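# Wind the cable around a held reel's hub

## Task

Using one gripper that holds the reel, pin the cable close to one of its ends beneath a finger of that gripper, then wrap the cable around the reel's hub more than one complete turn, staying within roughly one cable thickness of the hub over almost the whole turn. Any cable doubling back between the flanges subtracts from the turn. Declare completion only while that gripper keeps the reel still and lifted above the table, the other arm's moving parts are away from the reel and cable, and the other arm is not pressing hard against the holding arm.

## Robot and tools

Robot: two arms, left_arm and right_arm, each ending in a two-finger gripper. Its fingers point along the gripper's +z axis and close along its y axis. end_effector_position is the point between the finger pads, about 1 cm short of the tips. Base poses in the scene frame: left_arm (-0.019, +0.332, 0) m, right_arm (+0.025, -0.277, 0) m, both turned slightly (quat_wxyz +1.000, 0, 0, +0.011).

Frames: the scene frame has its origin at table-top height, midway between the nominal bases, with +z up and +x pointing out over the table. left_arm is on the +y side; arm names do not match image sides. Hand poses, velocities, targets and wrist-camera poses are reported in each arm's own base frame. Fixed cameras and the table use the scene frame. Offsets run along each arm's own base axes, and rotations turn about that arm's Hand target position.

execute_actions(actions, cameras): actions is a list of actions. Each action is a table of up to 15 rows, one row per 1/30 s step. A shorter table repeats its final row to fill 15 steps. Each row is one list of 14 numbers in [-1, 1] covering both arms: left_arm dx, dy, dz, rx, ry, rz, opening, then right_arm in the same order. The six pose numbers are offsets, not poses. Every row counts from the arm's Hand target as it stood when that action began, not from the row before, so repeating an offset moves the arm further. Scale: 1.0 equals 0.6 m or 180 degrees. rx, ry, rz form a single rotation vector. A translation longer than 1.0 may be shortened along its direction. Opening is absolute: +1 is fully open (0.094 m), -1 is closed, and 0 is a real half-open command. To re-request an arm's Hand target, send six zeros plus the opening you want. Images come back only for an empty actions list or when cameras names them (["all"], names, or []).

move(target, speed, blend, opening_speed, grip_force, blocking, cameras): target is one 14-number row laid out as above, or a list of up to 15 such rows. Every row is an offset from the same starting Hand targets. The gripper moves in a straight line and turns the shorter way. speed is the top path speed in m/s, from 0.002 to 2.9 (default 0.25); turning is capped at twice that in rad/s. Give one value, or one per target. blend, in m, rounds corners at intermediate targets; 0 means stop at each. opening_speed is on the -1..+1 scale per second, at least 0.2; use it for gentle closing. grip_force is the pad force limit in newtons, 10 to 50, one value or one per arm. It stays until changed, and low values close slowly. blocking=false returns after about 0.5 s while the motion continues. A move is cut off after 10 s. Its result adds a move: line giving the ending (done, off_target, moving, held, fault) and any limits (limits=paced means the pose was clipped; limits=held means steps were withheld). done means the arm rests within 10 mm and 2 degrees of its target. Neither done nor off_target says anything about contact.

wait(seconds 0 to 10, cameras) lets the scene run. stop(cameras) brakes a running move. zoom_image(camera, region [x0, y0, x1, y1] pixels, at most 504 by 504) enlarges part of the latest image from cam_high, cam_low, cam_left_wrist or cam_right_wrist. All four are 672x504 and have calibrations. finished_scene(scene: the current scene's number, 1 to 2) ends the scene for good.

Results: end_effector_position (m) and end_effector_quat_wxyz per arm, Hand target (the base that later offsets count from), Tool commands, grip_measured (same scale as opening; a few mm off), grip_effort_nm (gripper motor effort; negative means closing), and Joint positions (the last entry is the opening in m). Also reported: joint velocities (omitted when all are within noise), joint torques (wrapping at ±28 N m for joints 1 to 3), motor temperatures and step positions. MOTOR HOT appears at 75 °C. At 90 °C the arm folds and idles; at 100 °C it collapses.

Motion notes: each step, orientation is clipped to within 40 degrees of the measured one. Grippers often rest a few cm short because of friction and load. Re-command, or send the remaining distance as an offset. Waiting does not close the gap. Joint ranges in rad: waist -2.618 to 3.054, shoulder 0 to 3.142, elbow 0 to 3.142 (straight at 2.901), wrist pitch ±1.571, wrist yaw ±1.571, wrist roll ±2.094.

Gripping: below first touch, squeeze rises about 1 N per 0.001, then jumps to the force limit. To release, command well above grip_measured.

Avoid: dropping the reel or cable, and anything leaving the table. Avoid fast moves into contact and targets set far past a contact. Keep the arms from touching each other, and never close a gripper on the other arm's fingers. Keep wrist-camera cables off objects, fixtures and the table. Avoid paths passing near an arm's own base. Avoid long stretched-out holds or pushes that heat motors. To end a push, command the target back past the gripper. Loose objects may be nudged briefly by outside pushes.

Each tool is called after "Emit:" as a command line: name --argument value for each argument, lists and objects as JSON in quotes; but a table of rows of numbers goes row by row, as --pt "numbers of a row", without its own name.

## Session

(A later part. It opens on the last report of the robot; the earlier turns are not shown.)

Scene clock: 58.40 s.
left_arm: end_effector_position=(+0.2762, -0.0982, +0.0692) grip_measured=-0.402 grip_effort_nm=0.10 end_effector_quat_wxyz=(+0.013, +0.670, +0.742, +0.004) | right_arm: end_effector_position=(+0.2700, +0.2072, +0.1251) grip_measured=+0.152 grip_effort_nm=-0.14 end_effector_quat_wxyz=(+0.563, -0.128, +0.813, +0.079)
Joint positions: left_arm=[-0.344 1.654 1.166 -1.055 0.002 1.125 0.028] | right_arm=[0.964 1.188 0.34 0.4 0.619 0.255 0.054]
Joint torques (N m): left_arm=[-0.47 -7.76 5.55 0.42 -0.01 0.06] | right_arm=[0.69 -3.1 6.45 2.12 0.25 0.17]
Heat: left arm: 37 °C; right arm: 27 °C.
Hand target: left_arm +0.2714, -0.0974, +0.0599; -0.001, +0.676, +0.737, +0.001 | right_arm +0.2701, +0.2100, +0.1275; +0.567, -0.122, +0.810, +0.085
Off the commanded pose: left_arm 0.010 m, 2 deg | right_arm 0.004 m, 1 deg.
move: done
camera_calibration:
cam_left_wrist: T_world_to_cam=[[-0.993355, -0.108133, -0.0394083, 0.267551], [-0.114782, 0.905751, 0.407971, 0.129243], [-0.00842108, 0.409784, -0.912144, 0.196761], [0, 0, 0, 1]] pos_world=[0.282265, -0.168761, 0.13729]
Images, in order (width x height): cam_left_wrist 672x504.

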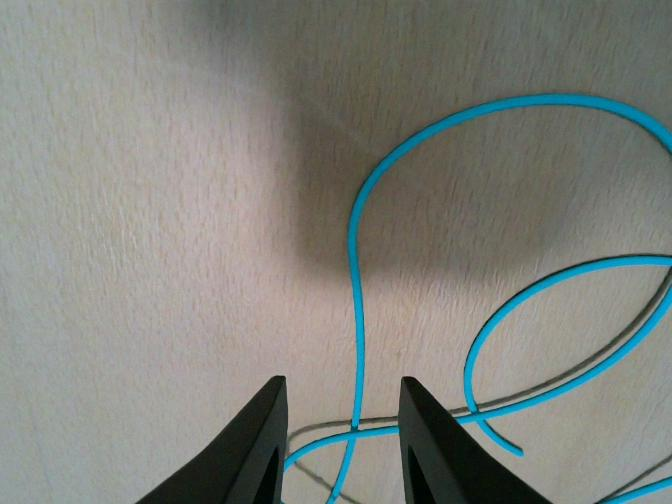

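Emit:
move --pt "-0.012 0.012 -0.09 0 0 0 -0.55 0 0 0 0 0 0 0.15" --pt "-0.012 0.012 -0.118 0 0 0 -0.55 0 0 0 0 0 0 0.15" --pt "-0.012 0.012 -0.118 0 0 0 -1 0 0 0 0 0 0 0.15" --speed 0.08 --cameras '["cam_left_wrist"]'

Scene clock: 61.13 s.
left_arm: end_effector_position=(+0.2681, -0.0949, +0.0045) grip_measured=-0.962 grip_effort_nm=-1.05 end_effector_quat_wxyz=(+0.011, +0.676, +0.737, +0.004) | right_arm: end_effector_position=(+0.2700, +0.2072, +0.1251) grip_measured=+0.152 grip_effort_nm=-0.14 end_effector_quat_wxyz=(+0.563, -0.128, +0.813, +0.079)
Joint positions: left_arm=[-0.343 1.72 0.963 -0.789 0.001 1.14 0.002] | right_arm=[0.964 1.188 0.34 0.4 0.619 0.255 0.054]
Joint torques (N m): left_arm=[0.79 -6.52 4.14 0.68 0 0.07] | right_arm=[0.68 -3.12 6.42 2.14 0.27 0.15]
Heat: left arm: 37 °C; right arm: 27 °C.
Hand target: left_arm +0.2643, -0.0902, -0.0109; -0.001, +0.676, +0.737, +0.001 | right_arm +0.2701, +0.2100, +0.1275; +0.567, -0.122, +0.810, +0.085
Off the commanded pose: left_arm 0.017 m, 1 deg | right_arm 0.004 m, 1 deg.
move: off_target (left_arm); target 3's new opening was sent with left_arm's hand 0.017 m and 2 deg from that target
camera_calibration:
cam_left_wrist: T_world_to_cam=[[-0.994975, -0.0928967, -0.0373602, 0.259189], [-0.100037, 0.906354, 0.410507, 0.147897], [-0.00427317, 0.412181, -0.911092, 0.135353], [0, 0, 0, 1]] pos_world=[0.27326, -0.165759, 0.0722897]
Images, in order (width x height): cam_left_wrist 672x504.

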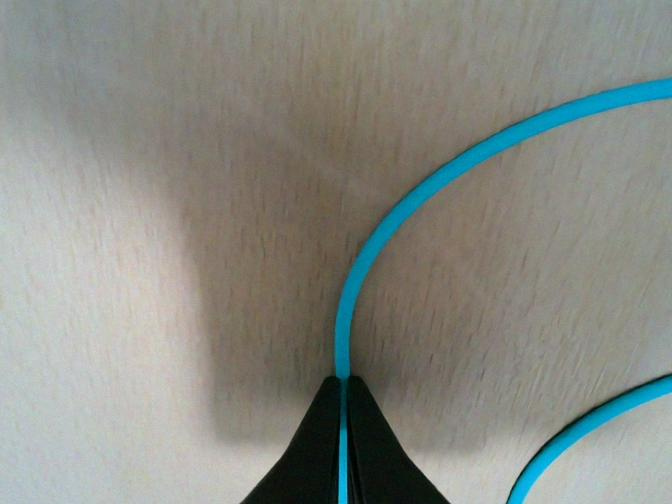

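Emit:
move --pt "0.0 -0.05 0.35 -0.1 0 0 -1 0 0 0 0 0 0 0.15" --pt "0.01 -0.18 0.717 -0.443 -0.039 0 -1 0 0 0 0 0 0 0.15" --speed 0.2 --blend 0.05

Emit:
wait --seconds 2 --cameras '["all"]'

Emit:
zoom_image --camera "cam_high" --region '[100, 220, 350, 400]'

Emit:
zoom_image --camera "cam_low" --region '[50, 60, 350, 410]'

Scene clock: 66.83 s.
left_arm: end_effector_position=(+0.2817, -0.1956, +0.4155) grip_measured=-0.962 grip_effort_nm=-1.05 end_effector_quat_wxyz=(+0.473, +0.515, +0.576, -0.423) | right_arm: end_effector_position=(+0.2700, +0.2072, +0.1251) grip_measured=+0.152 grip_effort_nm=-0.14 end_effector_quat_wxyz=(+0.563, -0.128, +0.813, +0.079)
Joint positions: left_arm=[-0.079 1.467 1.724 -1.067 1.298 0.791 0.002] | right_arm=[0.964 1.188 0.34 0.4 0.619 0.255 0.054]
Joint torques (N m): left_arm=[-0.69 -9.44 5.37 1.22 0.77 -0.01] | right_arm=[0.72 -3.11 6.43 2.13 0.26 0.15]
Heat: left arm: 37 °C; right arm: 27 °C.
Hand target: left_arm +0.2704, -0.1982, +0.4192; +0.474, +0.518, +0.565, -0.434 | right_arm +0.2701, +0.2100, +0.1275; +0.567, -0.122, +0.810, +0.085
Off the commanded pose: left_arm 0.012 m, 2 deg | right_arm 0.004 m, 1 deg.
move: off_target (left_arm)

Scene clock: 68.83 s.
left_arm: end_effector_position=(+0.2817, -0.1956, +0.4156) grip_measured=-0.962 grip_effort_nm=-1.05 end_effector_quat_wxyz=(+0.473, +0.515, +0.576, -0.423) | right_arm: end_effector_position=(+0.2700, +0.2072, +0.1251) grip_measured=+0.152 grip_effort_nm=-0.14 end_effector_quat_wxyz=(+0.563, -0.128, +0.813, +0.079)
Joint positions: left_arm=[-0.079 1.467 1.724 -1.066 1.298 0.79 0.002] | right_arm=[0.964 1.188 0.34 0.4 0.619 0.255 0.054]
Joint torques (N m): left_arm=[-0.72 -9.39 5.38 1.23 0.78 -0.04] | right_arm=[0.68 -3.11 6.42 2.11 0.25 0.16]
Heat: left arm: 37 °C; right arm: 27 °C.
Hand target: left_arm +0.2704, -0.1982, +0.4192; +0.474, +0.518, +0.565, -0.434 | right_arm +0.2701, +0.2100, +0.1275; +0.567, -0.122, +0.810, +0.085
Tool commands: left_gripper/opening=-1.0 right_gripper/opening=+0.15
Off the commanded pose: left_arm 0.012 m, 2 deg | right_arm 0.004 m, 1 deg.
wait: 2.00 s; at rest by 0.17 s
camera_calibration:
cam_left_wrist: T_world_to_cam=[[-0.991804, -0.127748, 0.00209755, 0.25468], [-0.0769836, 0.584416, -0.807794, 0.508554], [0.101969, -0.801335, -0.589461, 0.150598], [0, 0, 0, 1]] pos_world=[0.276387, -0.143993, 0.499045]
cam_right_wrist: T_world_to_cam=[[0.302455, -0.952999, 0.0177326, 0.11362], [-0.697004, -0.233823, -0.677873, 0.358518], [0.650159, 0.192667, -0.734965, -0.0348791], [0, 0, 0, 1]] pos_world=[0.238201, 0.198829, 0.21538]

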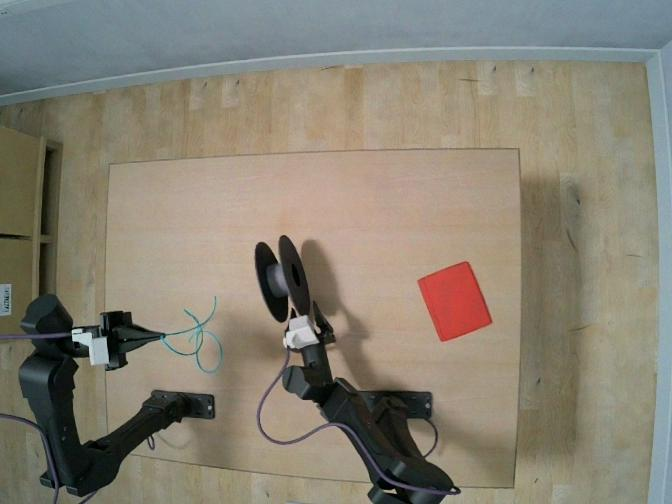

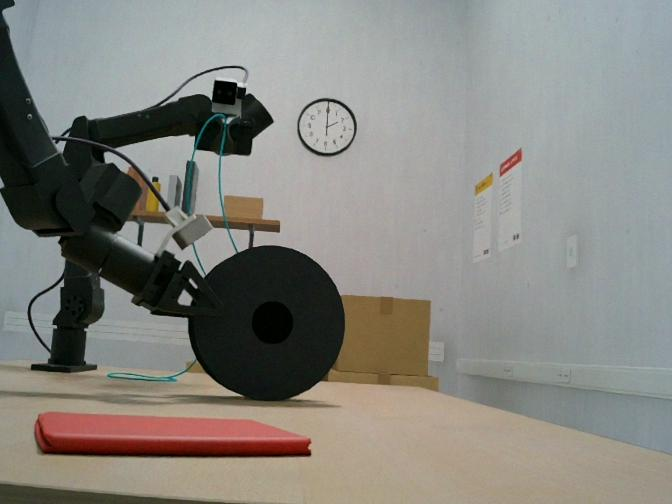

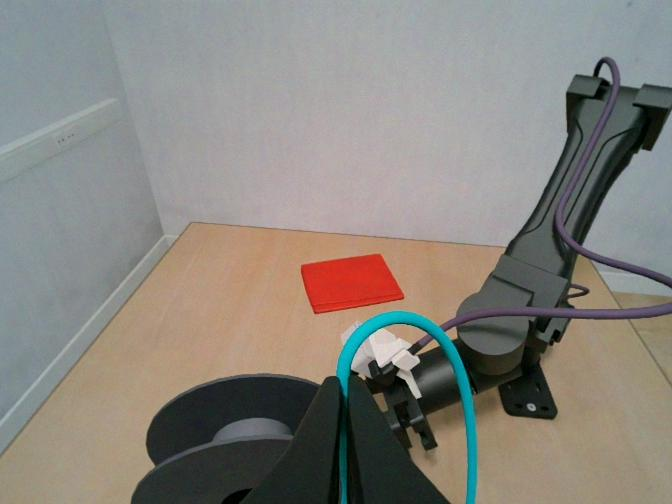

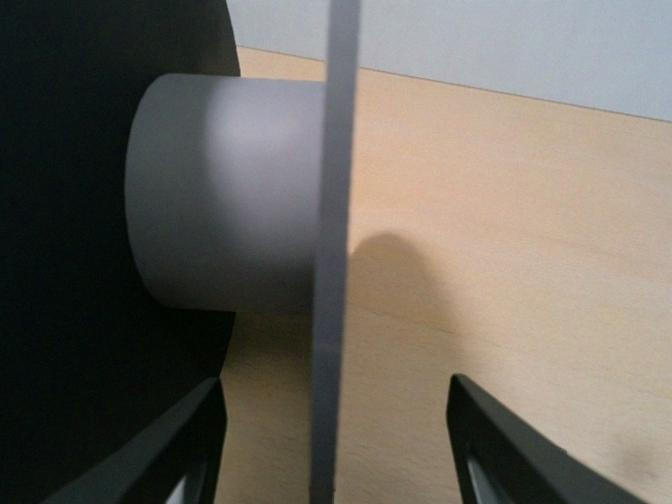

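Scaled by 2.016 from the camera's 672x504 image, which has a finer 960x720 frame.

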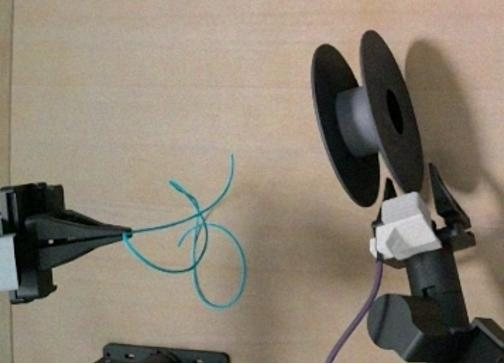

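Scaled by 1.440 from the camera's 672x504 image, which has a finer 960x720 frame.

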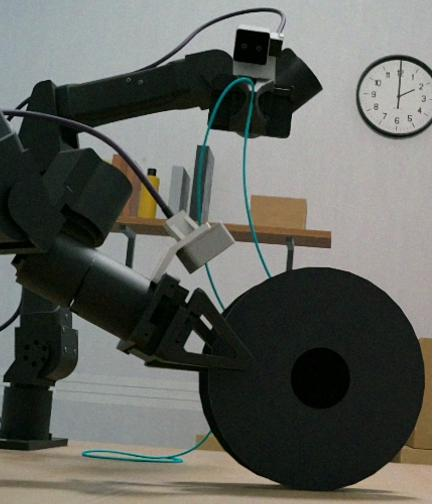

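Emit:
move --target '[-0.022,-0.25,0.0,0,0,0,-1,0,0,0,0,0,0,0.15]' --speed 0.15

Emit:
wait --seconds 1.5 --cameras '["all"]'

Emit:
zoom_image --camera "cam_high" --region '[150, 220, 350, 370]'

Emit:
zoom_image --camera "cam_low" --region '[100, 60, 350, 410]'

Scene clock: 71.43 s.
left_arm: end_effector_position=(+0.2520, -0.3438, +0.4327) grip_measured=-0.962 grip_effort_nm=-1.05 end_effector_quat_wxyz=(+0.485, +0.520, +0.554, -0.433) | right_arm: end_effector_position=(+0.2700, +0.2072, +0.1251) grip_measured=+0.152 grip_effort_nm=-0.14 end_effector_quat_wxyz=(+0.563, -0.128, +0.813, +0.079)
Joint positions: left_arm=[-0.616 1.448 1.601 -0.391 0.853 0.206 0.002] | right_arm=[0.964 1.188 0.34 0.4 0.619 0.255 0.054]
Joint torques (N m): left_arm=[-0.39 -6.46 6.37 1.85 0.05 -0.07] | right_arm=[0.73 -3.1 6.49 2.13 0.26 0.16]
Heat: left arm: 37 °C; right arm: 27 °C.
Hand target: left_arm +0.2570, -0.3482, +0.4194; +0.474, +0.518, +0.565, -0.434 | right_arm +0.2701, +0.2100, +0.1275; +0.567, -0.122, +0.810, +0.085
Off the commanded pose: left_arm 0.015 m, 2 deg | right_arm 0.004 m, 1 deg.
move: off_target (left_arm)

Scene clock: 72.93 s.
left_arm: end_effector_position=(+0.2522, -0.3438, +0.4327) grip_measured=-0.962 grip_effort_nm=-1.05 end_effector_quat_wxyz=(+0.485, +0.520, +0.554, -0.433) | right_arm: end_effector_position=(+0.2700, +0.2072, +0.1251) grip_measured=+0.152 grip_effort_nm=-0.14 end_effector_quat_wxyz=(+0.563, -0.128, +0.813, +0.079)
Joint positions: left_arm=[-0.616 1.448 1.601 -0.391 0.853 0.205 0.002] | right_arm=[0.964 1.188 0.34 0.4 0.619 0.255 0.054]
Joint torques (N m): left_arm=[-0.38 -6.42 6.28 1.81 0.07 -0.06] | right_arm=[0.66 -3.14 6.45 2.15 0.26 0.16]
Heat: left arm: 37 °C; right arm: 27 °C.
Hand target: left_arm +0.2570, -0.3482, +0.4193; +0.474, +0.518, +0.565, -0.434 | right_arm +0.2701, +0.2100, +0.1275; +0.567, -0.122, +0.810, +0.085
Tool commands: left_gripper/opening=-1.0 right_gripper/opening=+0.15
Off the commanded pose: left_arm 0.015 m, 2 deg | right_arm 0.004 m, 1 deg.
wait: 1.50 s; at rest by 0.17 s
camera_calibration:
cam_left_wrist: T_world_to_cam=[[-0.994719, -0.100402, -0.0212963, 0.22664], [-0.0382243, 0.554964, -0.830995, 0.596871], [0.0952523, -0.825793, -0.555871, 0.0236609], [0, 0, 0, 1]] pos_world=[0.246004, -0.288948, 0.513976]
cam_right_wrist: T_world_to_cam=[[0.302455, -0.952999, 0.0177326, 0.11362], [-0.697004, -0.233823, -0.677873, 0.358518], [0.650159, 0.192667, -0.734965, -0.0348791], [0, 0, 0, 1]] pos_world=[0.238201, 0.198829, 0.21538]

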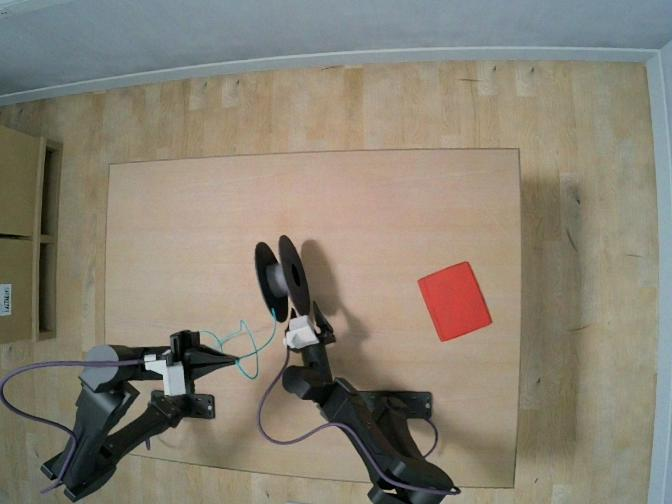

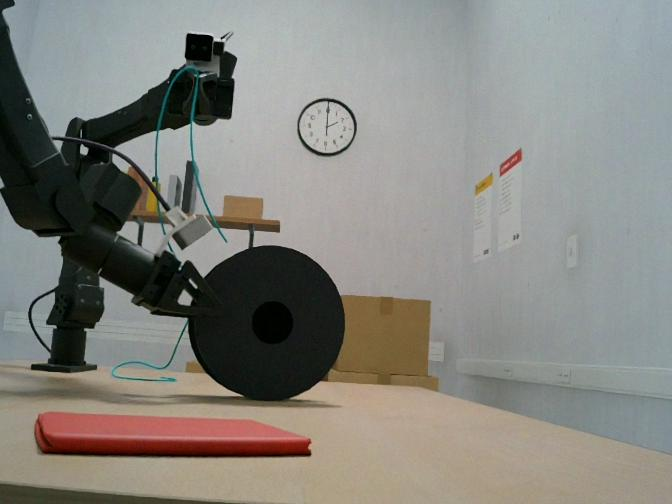

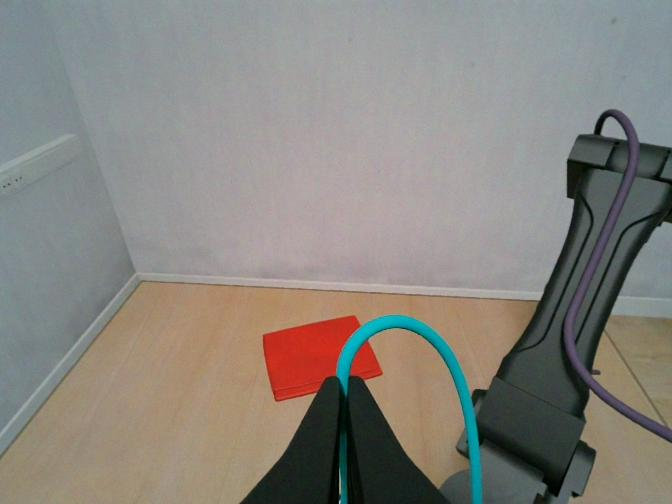

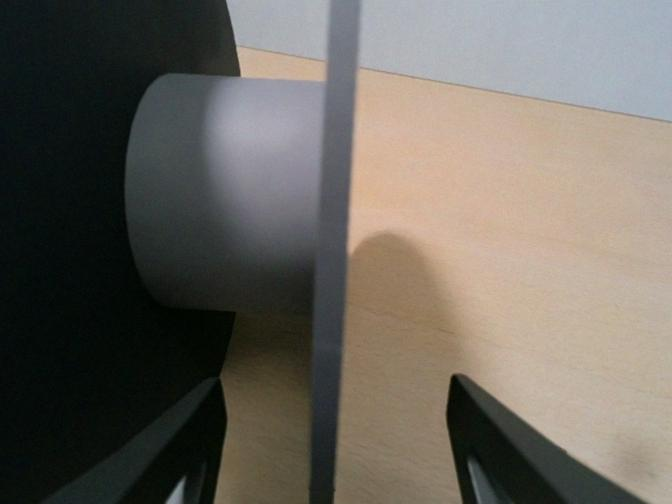

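Scaled by 2.520 from the camera's 672x504 image, which has a finer 960x720 frame.

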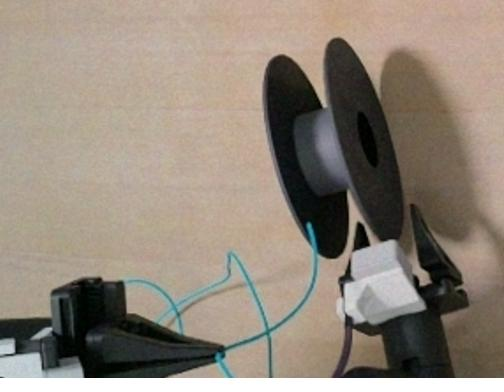

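Scaled by 1.440 from the camera's 672x504 image, which has a finer 960x720 frame.

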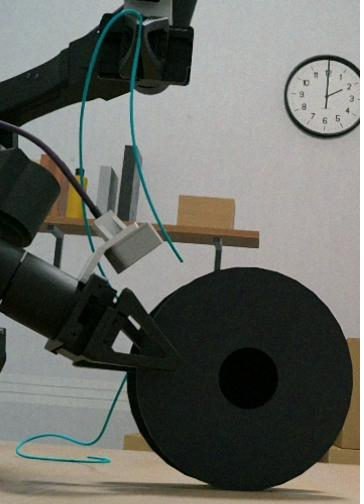

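Emit:
move --pt "0.03 0.005 0.0 0 0 0 -1 0 0 0 0 0 0 0.15" --pt "0.03 0.005 -0.2 0 0 0 -1 0 0 0 0 0 0 0.15" --speed 0.1 --cameras '["all"]'

Emit:
zoom_image --camera "cam_high" --region '[150, 220, 350, 370]'

Emit:
zoom_image --camera "cam_low" --region '[100, 60, 350, 410]'

Scene clock: 77.13 s.
left_arm: end_effector_position=(+0.2804, -0.3497, +0.2974) grip_measured=-0.962 grip_effort_nm=-1.05 end_effector_quat_wxyz=(+0.471, +0.515, +0.571, -0.431) | right_arm: end_effector_position=(+0.2700, +0.2072, +0.1251) grip_measured=+0.152 grip_effort_nm=-0.14 end_effector_quat_wxyz=(+0.563, -0.128, +0.813, +0.079)
Joint positions: left_arm=[-0.585 1.486 1.123 0.073 0.87 0.216 0.002] | right_arm=[0.964 1.188 0.34 0.4 0.619 0.255 0.054]
Joint torques (N m): left_arm=[0.58 -11.21 6.72 1.79 0.34 0.01] | right_arm=[0.75 -3.14 6.45 2.12 0.27 0.15]
Heat: left arm: 37 °C; right arm: 27 °C.
Hand target: left_arm +0.2751, -0.3452, +0.2993; +0.474, +0.518, +0.565, -0.434 | right_arm +0.2701, +0.2100, +0.1275; +0.567, -0.122, +0.810, +0.085
Off the commanded pose: left_arm 0.007 m, 1 deg | right_arm 0.004 m, 1 deg.
move: done
camera_calibration:
cam_left_wrist: T_world_to_cam=[[-0.993543, -0.112964, 0.0105101, 0.237073], [-0.0741254, 0.576221, -0.813926, 0.501232], [0.0858884, -0.809449, -0.580874, -0.0432839], [0, 0, 0, 1]] pos_world=[0.276414, -0.297076, 0.380332]
cam_right_wrist: T_world_to_cam=[[0.302455, -0.952999, 0.0177326, 0.11362], [-0.697004, -0.233823, -0.677873, 0.358518], [0.650159, 0.192667, -0.734965, -0.0348791], [0, 0, 0, 1]] pos_world=[0.238201, 0.198829, 0.21538]

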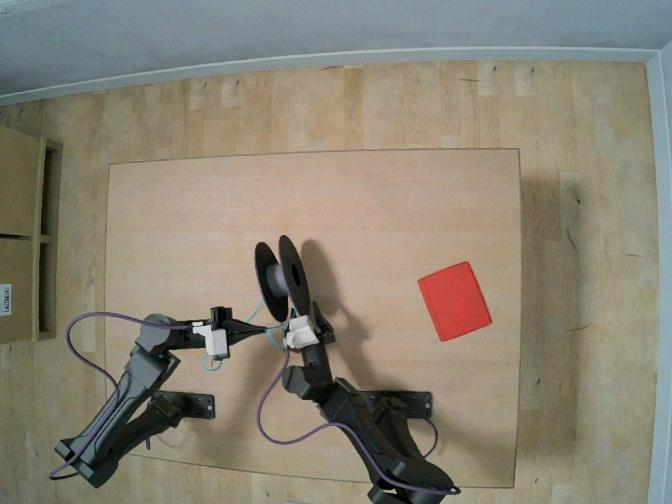

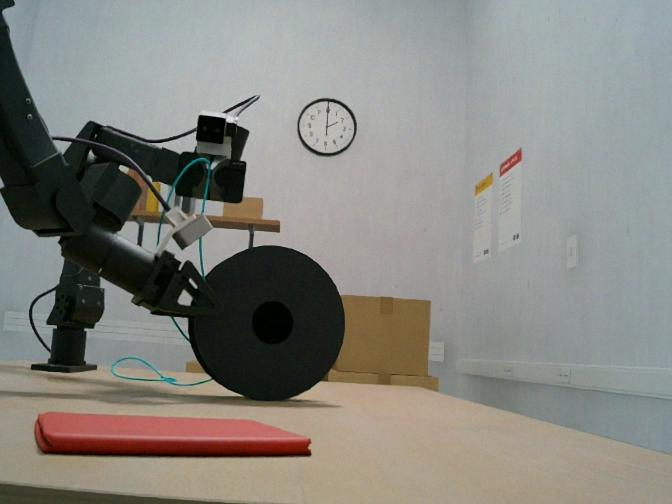

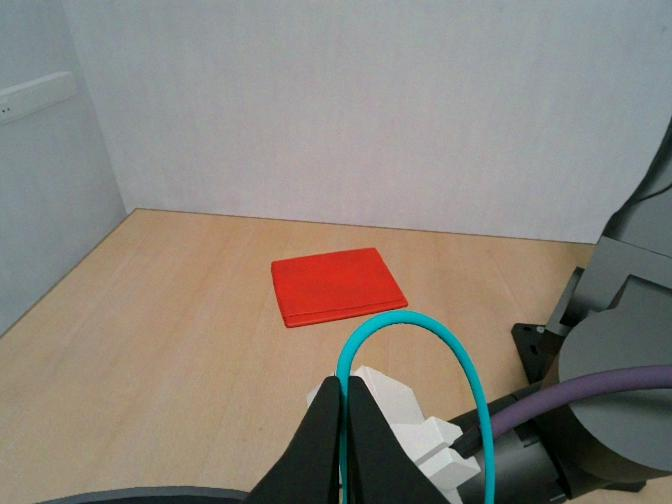

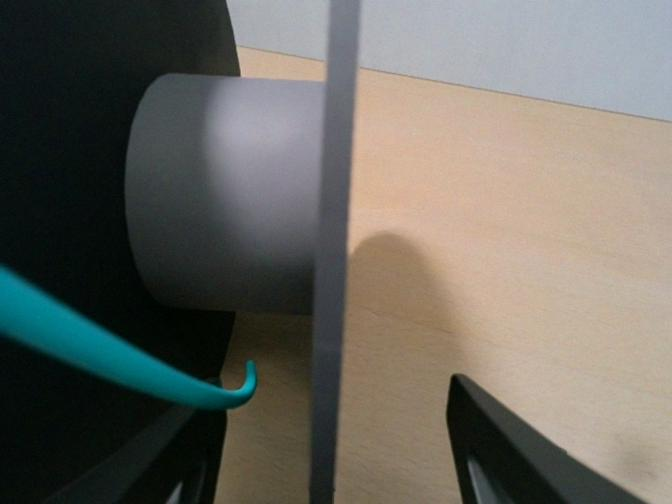

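Scaled by 2.520 from the camera's 672x504 image, which has a finer 960x720 frame.

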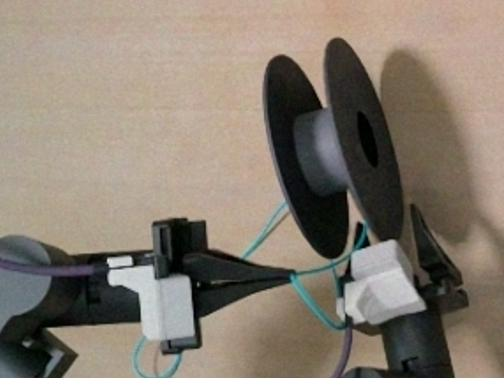

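Scaled by 1.440 from the camera's 672x504 image, which has a finer 960x720 frame.

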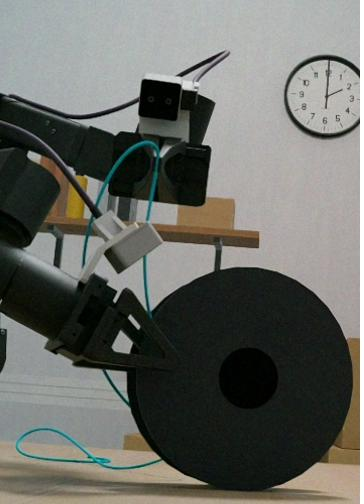

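Emit:
move --pt "0.006 -0.018 0.0 0 0 0 -1 0 0 0 0 0 0 0.15" --pt "0.008 -0.026 -0.065 0 0 0 -1 0 0 0 0 0 0 0.15" --speed 0.08 --cameras '["cam_right_wrist","cam_high","cam_low"]'

Scene clock: 80.30 s.
left_arm: end_effector_position=(+0.2808, -0.3586, +0.2732) grip_measured=-0.962 grip_effort_nm=-1.05 end_effector_quat_wxyz=(+0.483, +0.519, +0.557, -0.433) | right_arm: end_effector_position=(+0.2700, +0.2072, +0.1252) grip_measured=+0.152 grip_effort_nm=-0.14 end_effector_quat_wxyz=(+0.563, -0.128, +0.812, +0.079)
Joint positions: left_arm=[-0.603 1.528 1.033 0.248 0.863 0.207 0.002] | right_arm=[0.964 1.188 0.34 0.4 0.619 0.255 0.054]
Joint torques (N m): left_arm=[-0.69 -7.98 6.83 1.83 0.05 -0.03] | right_arm=[0.72 -3.1 6.43 2.13 0.26 0.16]
Heat: left arm: 37 °C; right arm: 27 °C.
Hand target: left_arm +0.2799, -0.3609, +0.2603; +0.474, +0.518, +0.565, -0.434 | right_arm +0.2701, +0.2100, +0.1276; +0.567, -0.122, +0.810, +0.085
Off the commanded pose: left_arm 0.013 m, 1 deg | right_arm 0.004 m, 1 deg.
move: off_target (left_arm)
camera_calibration:
cam_right_wrist: T_world_to_cam=[[0.302447, -0.953005, 0.0175481, 0.113661], [-0.696834, -0.233635, -0.678113, 0.35856], [0.650344, 0.192865, -0.734749, -0.0349357], [0, 0, 0, 1]] pos_world=[0.238201, 0.198829, 0.21548]
Images, in order (width x height): cam_high 672x504, cam_low 672x504, cam_right_wrist 672x504.

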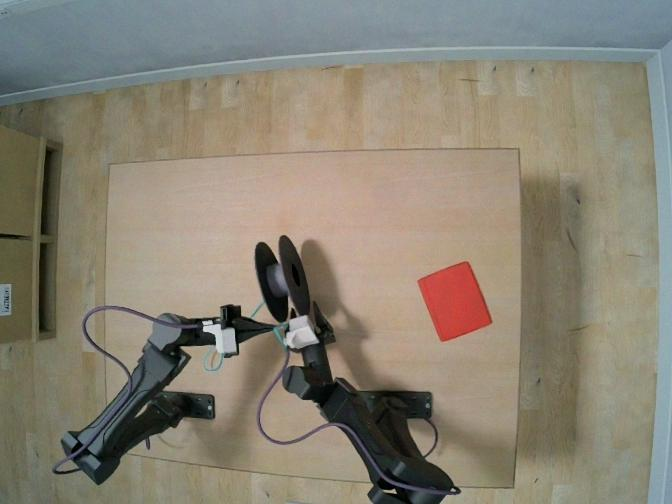

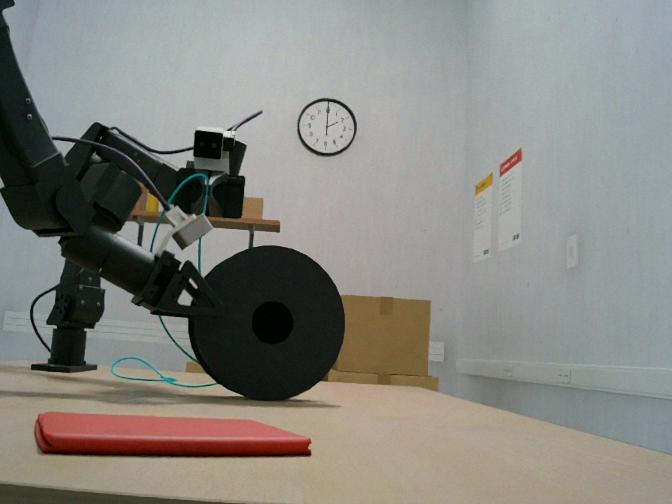

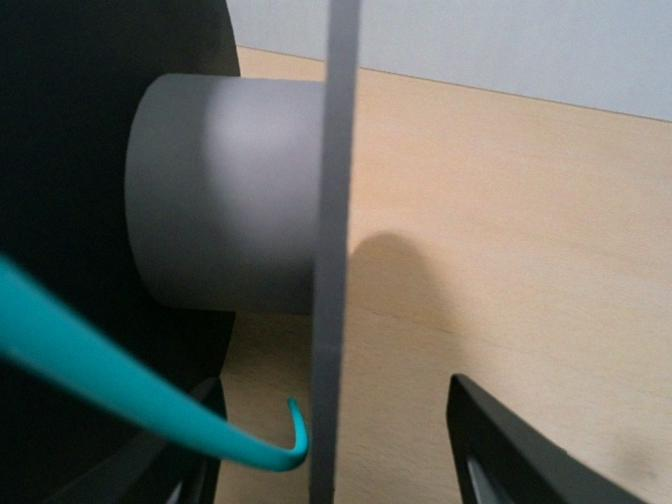

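Emit:
move --pt "0 0 0 0 0 0 -1 0 0 0 0 0 0 -1" --opening_speed 0.6 --cameras '["cam_right_wrist","cam_high","cam_low"]'

Scene clock: 83.17 s.
left_arm: end_effector_position=(+0.2809, -0.3586, +0.2734) grip_measured=-0.962 grip_effort_nm=-1.05 end_effector_quat_wxyz=(+0.483, +0.519, +0.557, -0.433) | right_arm: end_effector_position=(+0.2703, +0.2075, +0.1262) grip_measured=-0.857 grip_effort_nm=-1.04 end_effector_quat_wxyz=(+0.565, -0.125, +0.812, +0.081)
Joint positions: left_arm=[-0.603 1.528 1.033 0.249 0.863 0.207 0.002] | right_arm=[0.964 1.188 0.34 0.405 0.619 0.259 0.007]
Joint torques (N m): left_arm=[-0.68 -8.09 6.83 1.83 0.05 -0.04] | right_arm=[0.75 -3.11 6.43 2.08 0.26 0.11]
Heat: left arm: 38 °C; right arm: 27 °C.
Hand target: left_arm +0.2799, -0.3609, +0.2603; +0.474, +0.518, +0.565, -0.434 | right_arm +0.2701, +0.2100, +0.1276; +0.567, -0.121, +0.810, +0.085
Off the commanded pose: left_arm 0.013 m, 1 deg | right_arm 0.003 m, 1 deg.
move: off_target (left_arm)
camera_calibration:
cam_right_wrist: T_world_to_cam=[[0.300624, -0.953687, 0.010324, 0.115461], [-0.6961, -0.226801, -0.68118, 0.358237], [0.651974, 0.197593, -0.732043, -0.0362642], [0, 0, 0, 1]] pos_world=[0.238301, 0.198527, 0.216285]
Images, in order (width x height): cam_high 672x504, cam_low 672x504, cam_right_wrist 672x504.

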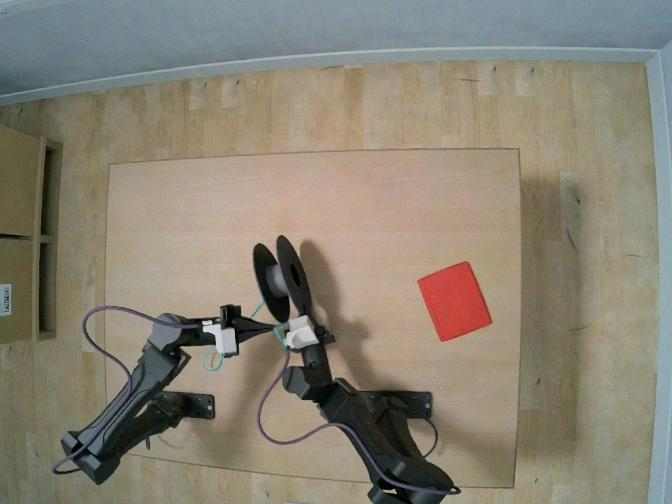

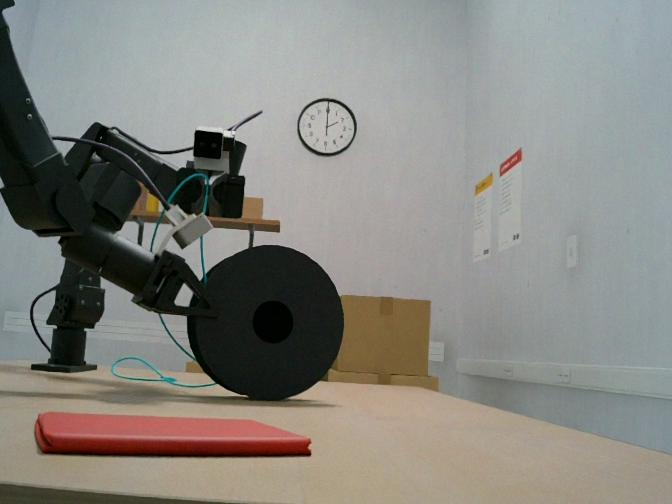

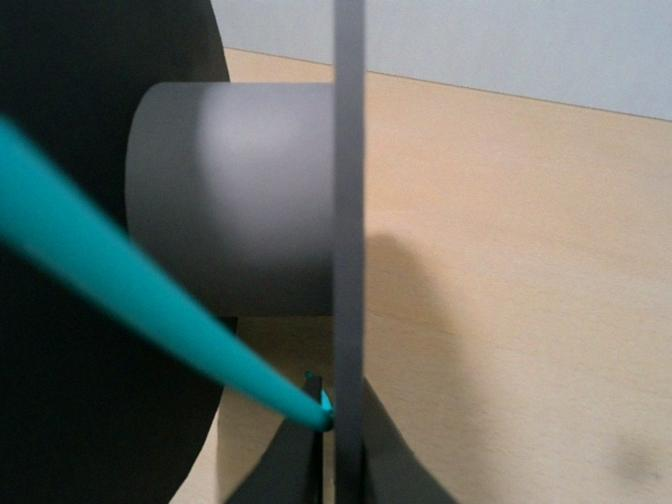

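Emit:
move --pt "0.0 0.0 0.09 0 0 0 -1 0 0 0.08 0 0 0 -1" --pt "0.043 0.113 0.37 0 0 0.306 -1 -0.047 0.005 0.417 0 0 0.239 -1" --speed 0.1 --blend 0.02 --cameras '["all"]'

Scene clock: 90.83 s.
left_arm: end_effector_position=(+0.3051, -0.2938, +0.4736) grip_measured=-0.962 grip_effort_nm=-1.05 end_effector_quat_wxyz=(+0.615, +0.208, +0.742, -0.166) | right_arm: end_effector_position=(+0.2420, +0.2114, +0.3552) grip_measured=-0.857 grip_effort_nm=-1.04 end_effector_quat_wxyz=(+0.471, -0.403, +0.732, +0.282)
Joint positions: left_arm=[-0.93 1.409 1.77 -0.566 -0.386 -0.068 0.002] | right_arm=[0.401 1.038 1.267 -0.724 -0.583 -0.253 0.007]
Joint torques (N m): left_arm=[-0.51 -5.63 10.93 1.9 -0.25 -0.11] | right_arm=[-0.79 -2.95 9.96 2.19 -0.44 -0.08]
Heat: left arm: 39 °C; right arm: 28 °C.
Hand target: left_arm +0.3058, -0.2931, +0.4823; +0.621, +0.198, +0.740, -0.165 | right_arm +0.2419, +0.2130, +0.3777; +0.496, -0.410, +0.709, +0.287
Off the commanded pose: left_arm 0.009 m, 1 deg | right_arm 0.023 m, 4 deg.
move: off_target (right_arm)
camera_calibration:
cam_left_wrist: T_world_to_cam=[[-0.498256, -0.866998, -0.00741729, -0.0980589], [-0.503157, 0.296106, -0.811883, 0.661939], [0.706097, -0.400794, -0.583773, 0.0343307], [0, 0, 0, 1]] pos_world=[0.25996, -0.267262, 0.556731]
cam_right_wrist: T_world_to_cam=[[0.859766, -0.50969, -0.0319298, -0.088932], [-0.408133, -0.648183, -0.642874, 0.501171], [0.30697, 0.565752, -0.765306, 0.166541], [0, 0, 0, 1]] pos_world=[0.229882, 0.185301, 0.446805]

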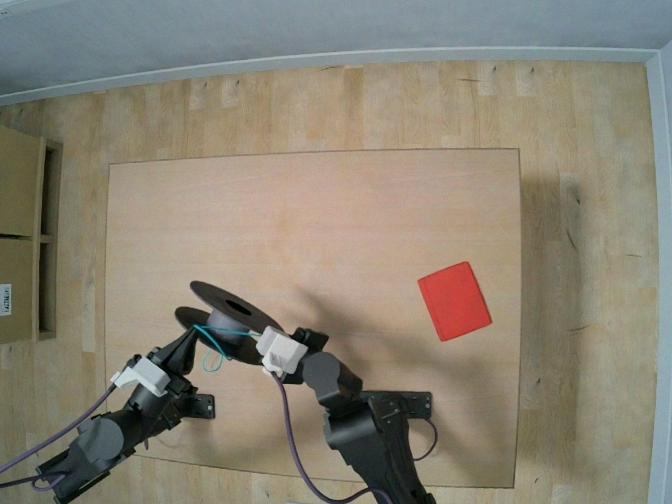

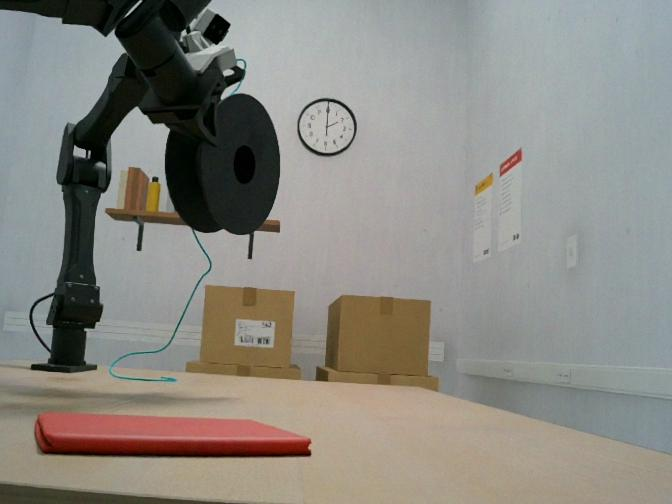

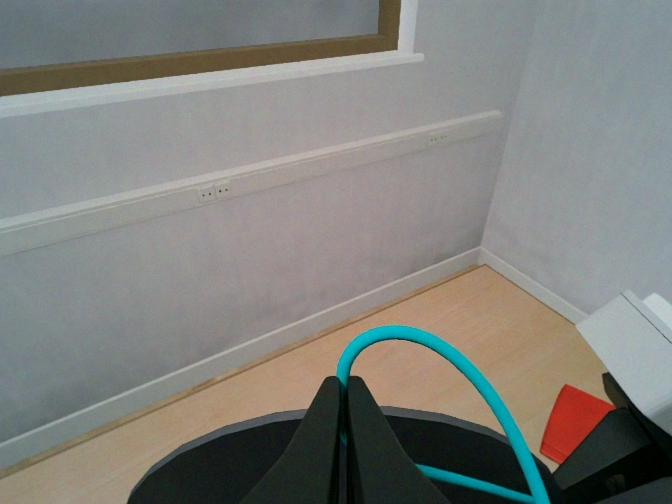

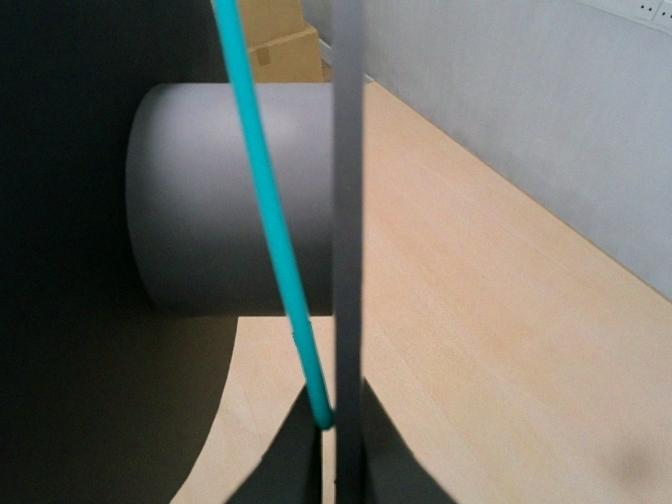

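Emit:
move --pt "0.032 0.053 -0.05 0 0 0 -1 0 0 0 0 0 0 -1" --pt "0.032 0.053 -0.05 0 0 0 -0.89 0 0 0 0 0 0 -1" --speed 0.08 --cameras '["cam_left_wrist","cam_right_wrist","cam_low"]'

Scene clock: 94.27 s.
left_arm: end_effector_position=(+0.3268, -0.2707, +0.4467) grip_measured=-0.892 grip_effort_nm=0.09 end_effector_quat_wxyz=(+0.611, +0.204, +0.746, -0.168) | right_arm: end_effector_position=(+0.2416, +0.2115, +0.3549) grip_measured=-0.857 grip_effort_nm=-1.05 end_effector_quat_wxyz=(+0.471, -0.404, +0.732, +0.283)
Joint positions: left_arm=[-0.805 1.345 1.604 -0.465 -0.264 -0.055 0.005] | right_arm=[0.401 1.038 1.267 -0.725 -0.585 -0.254 0.007]
Joint torques (N m): left_arm=[0.85 -9.28 6.27 2.11 -0.09 0.04] | right_arm=[-0.77 -2.95 9.92 2.2 -0.44 -0.05]
Heat: left arm: 39 °C; right arm: 28 °C.
Hand target: left_arm +0.3249, -0.2612, +0.4524; +0.621, +0.198, +0.740, -0.165 | right_arm +0.2419, +0.2130, +0.3777; +0.496, -0.410, +0.709, +0.287
Off the commanded pose: left_arm 0.011 m, 2 deg | right_arm 0.023 m, 4 deg.
move: off_target (left_arm, right_arm); target 2's new opening was sent with left_arm's hand 0.012 m and 2 deg from that target
camera_calibration:
cam_left_wrist: T_world_to_cam=[[-0.495876, -0.868387, 0.0032823, -0.0733374], [-0.514895, 0.290973, -0.806361, 0.644074], [0.699278, -0.401545, -0.591415, 0.0180103], [0, 0, 0, 1]] pos_world=[0.28267, -0.243862, 0.530248]
cam_right_wrist: T_world_to_cam=[[0.86073, -0.508053, -0.0320332, -0.0891055], [-0.407208, -0.649387, -0.642245, 0.500714], [0.305493, 0.565844, -0.76583, 0.166979], [0, 0, 0, 1]] pos_world=[0.22958, 0.185403, 0.446604]
Images, in order (width x height): cam_low 672x504, cam_left_wrist 672x504, cam_right_wrist 672x504.

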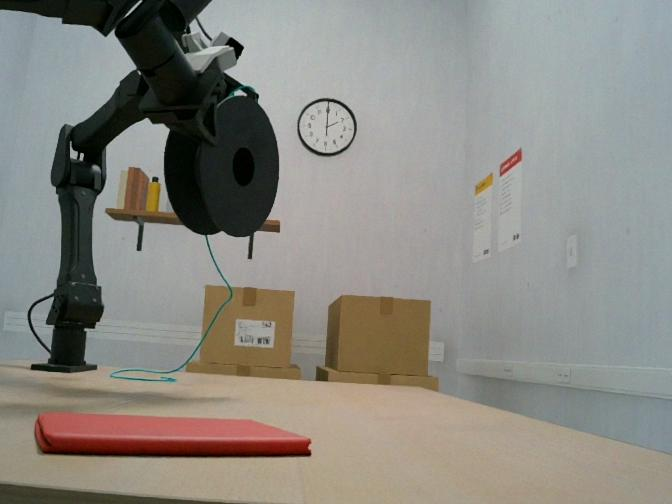

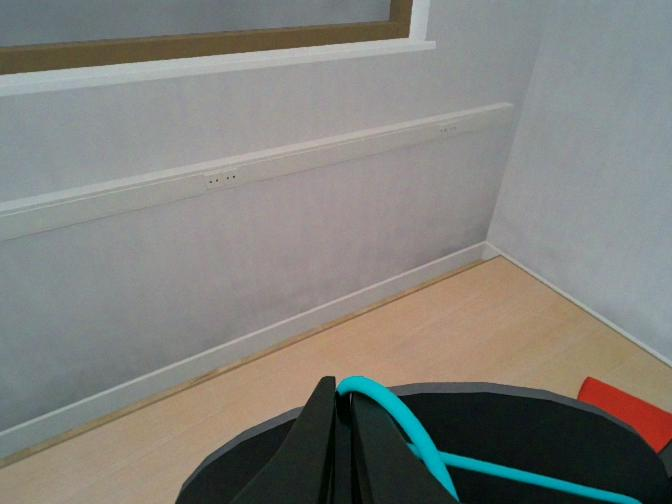

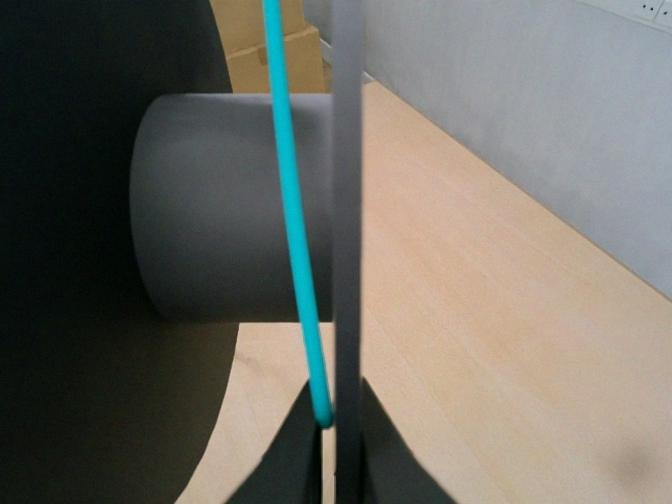

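Emit:
move --pt "0.08 0.136 -0.03 0 0 0 -0.89 0 0 0 0 0 0 -1" --pt "0.167 0.285 -0.1 0 0 0 -0.89 0 0 0 0 0 0 -1" --speed 0.08 --blend 0.02 --cameras '["all"]'

Scene clock: 97.97 s.
left_arm: end_effector_position=(+0.4219, -0.0904, +0.4044) grip_measured=-0.891 grip_effort_nm=0.04 end_effector_quat_wxyz=(+0.629, +0.194, +0.735, -0.163) | right_arm: end_effector_position=(+0.2415, +0.2122, +0.3551) grip_measured=-0.859 grip_effort_nm=-1.05 end_effector_quat_wxyz=(+0.468, -0.405, +0.732, +0.285)
Joint positions: left_arm=[-0.015 1.323 1.365 -0.22 0.49 0.088 0.005] | right_arm=[0.401 1.043 1.272 -0.73 -0.589 -0.254 0.007]
Joint torques (N m): left_arm=[0.5 -5.83 6.78 2.01 0.2 0.08] | right_arm=[-0.81 -3.3 9.51 2.25 -0.38 -0.05]
Heat: left arm: 40 °C; right arm: 28 °C.
Hand target: left_arm +0.4251, -0.0902, +0.3924; +0.621, +0.198, +0.740, -0.165 | right_arm +0.2420, +0.2131, +0.3777; +0.496, -0.410, +0.709, +0.287
Off the commanded pose: left_arm 0.012 m, 1 deg | right_arm 0.023 m, 4 deg.
move: off_target (left_arm, right_arm)
camera_calibration:
cam_left_wrist: T_world_to_cam=[[-0.476064, -0.87941, -0.000265553, 0.122629], [-0.489592, 0.265289, -0.830615, 0.6033], [0.730522, -0.395296, -0.556847, -0.0277594], [0, 0, 0, 1]] pos_world=[0.374029, -0.0631804, 0.485685]
cam_right_wrist: T_world_to_cam=[[0.86263, -0.504531, -0.0363059, -0.0883152], [-0.407595, -0.650797, -0.640569, 0.500995], [0.299559, 0.567372, -0.767042, 0.168289], [0, 0, 0, 1]] pos_world=[0.229974, 0.186007, 0.4468]

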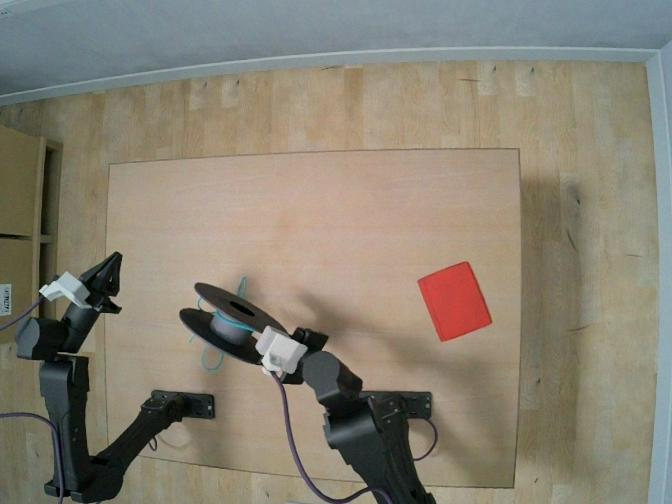

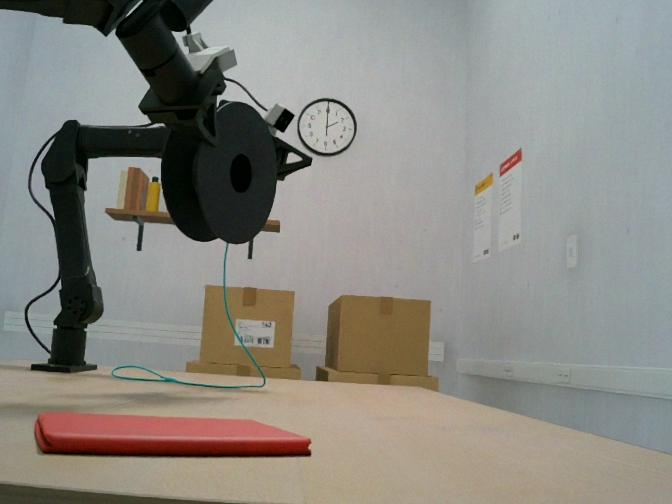

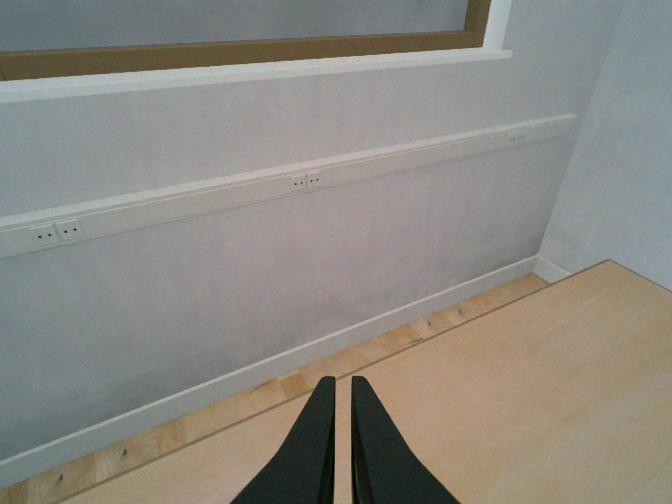

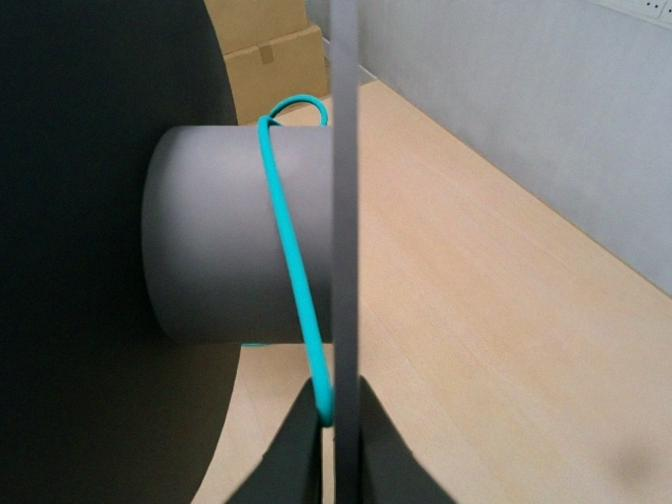

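Emit:
zoom_image --camera "cam_high" --region '[150, 250, 340, 400]'

Emit:
zoom_image --camera "cam_right_wrist" --region '[130, 60, 430, 460]'

Emit:
zoom_image --camera "cam_low" --region '[100, 80, 350, 410]'

Scaled by 2.653 from the camera's 672x504 image, which has a finer 960x720 frame.

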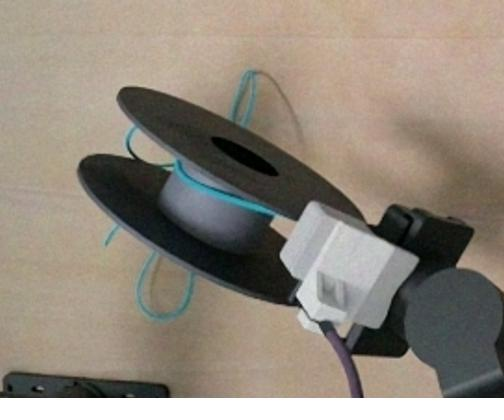

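Scaled by 1.260 from the camera's 672x504 image, which has a finer 960x720 frame.

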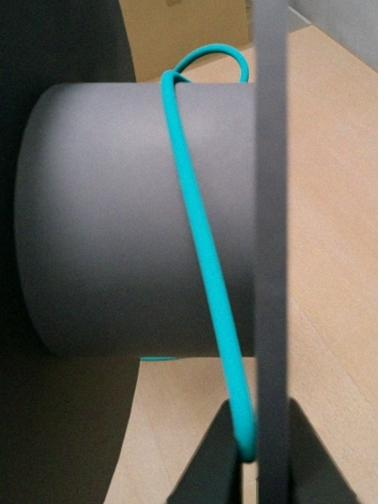

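Scaled by 1.527 from the camera's 672x504 image, which has a finer 960x720 frame.

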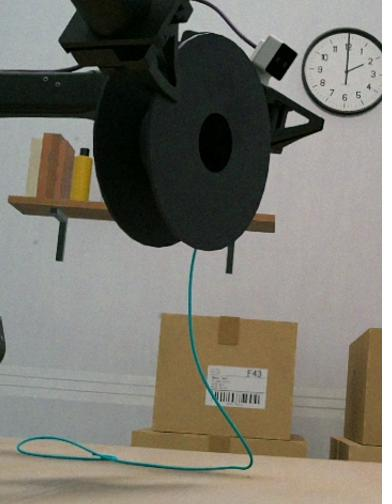

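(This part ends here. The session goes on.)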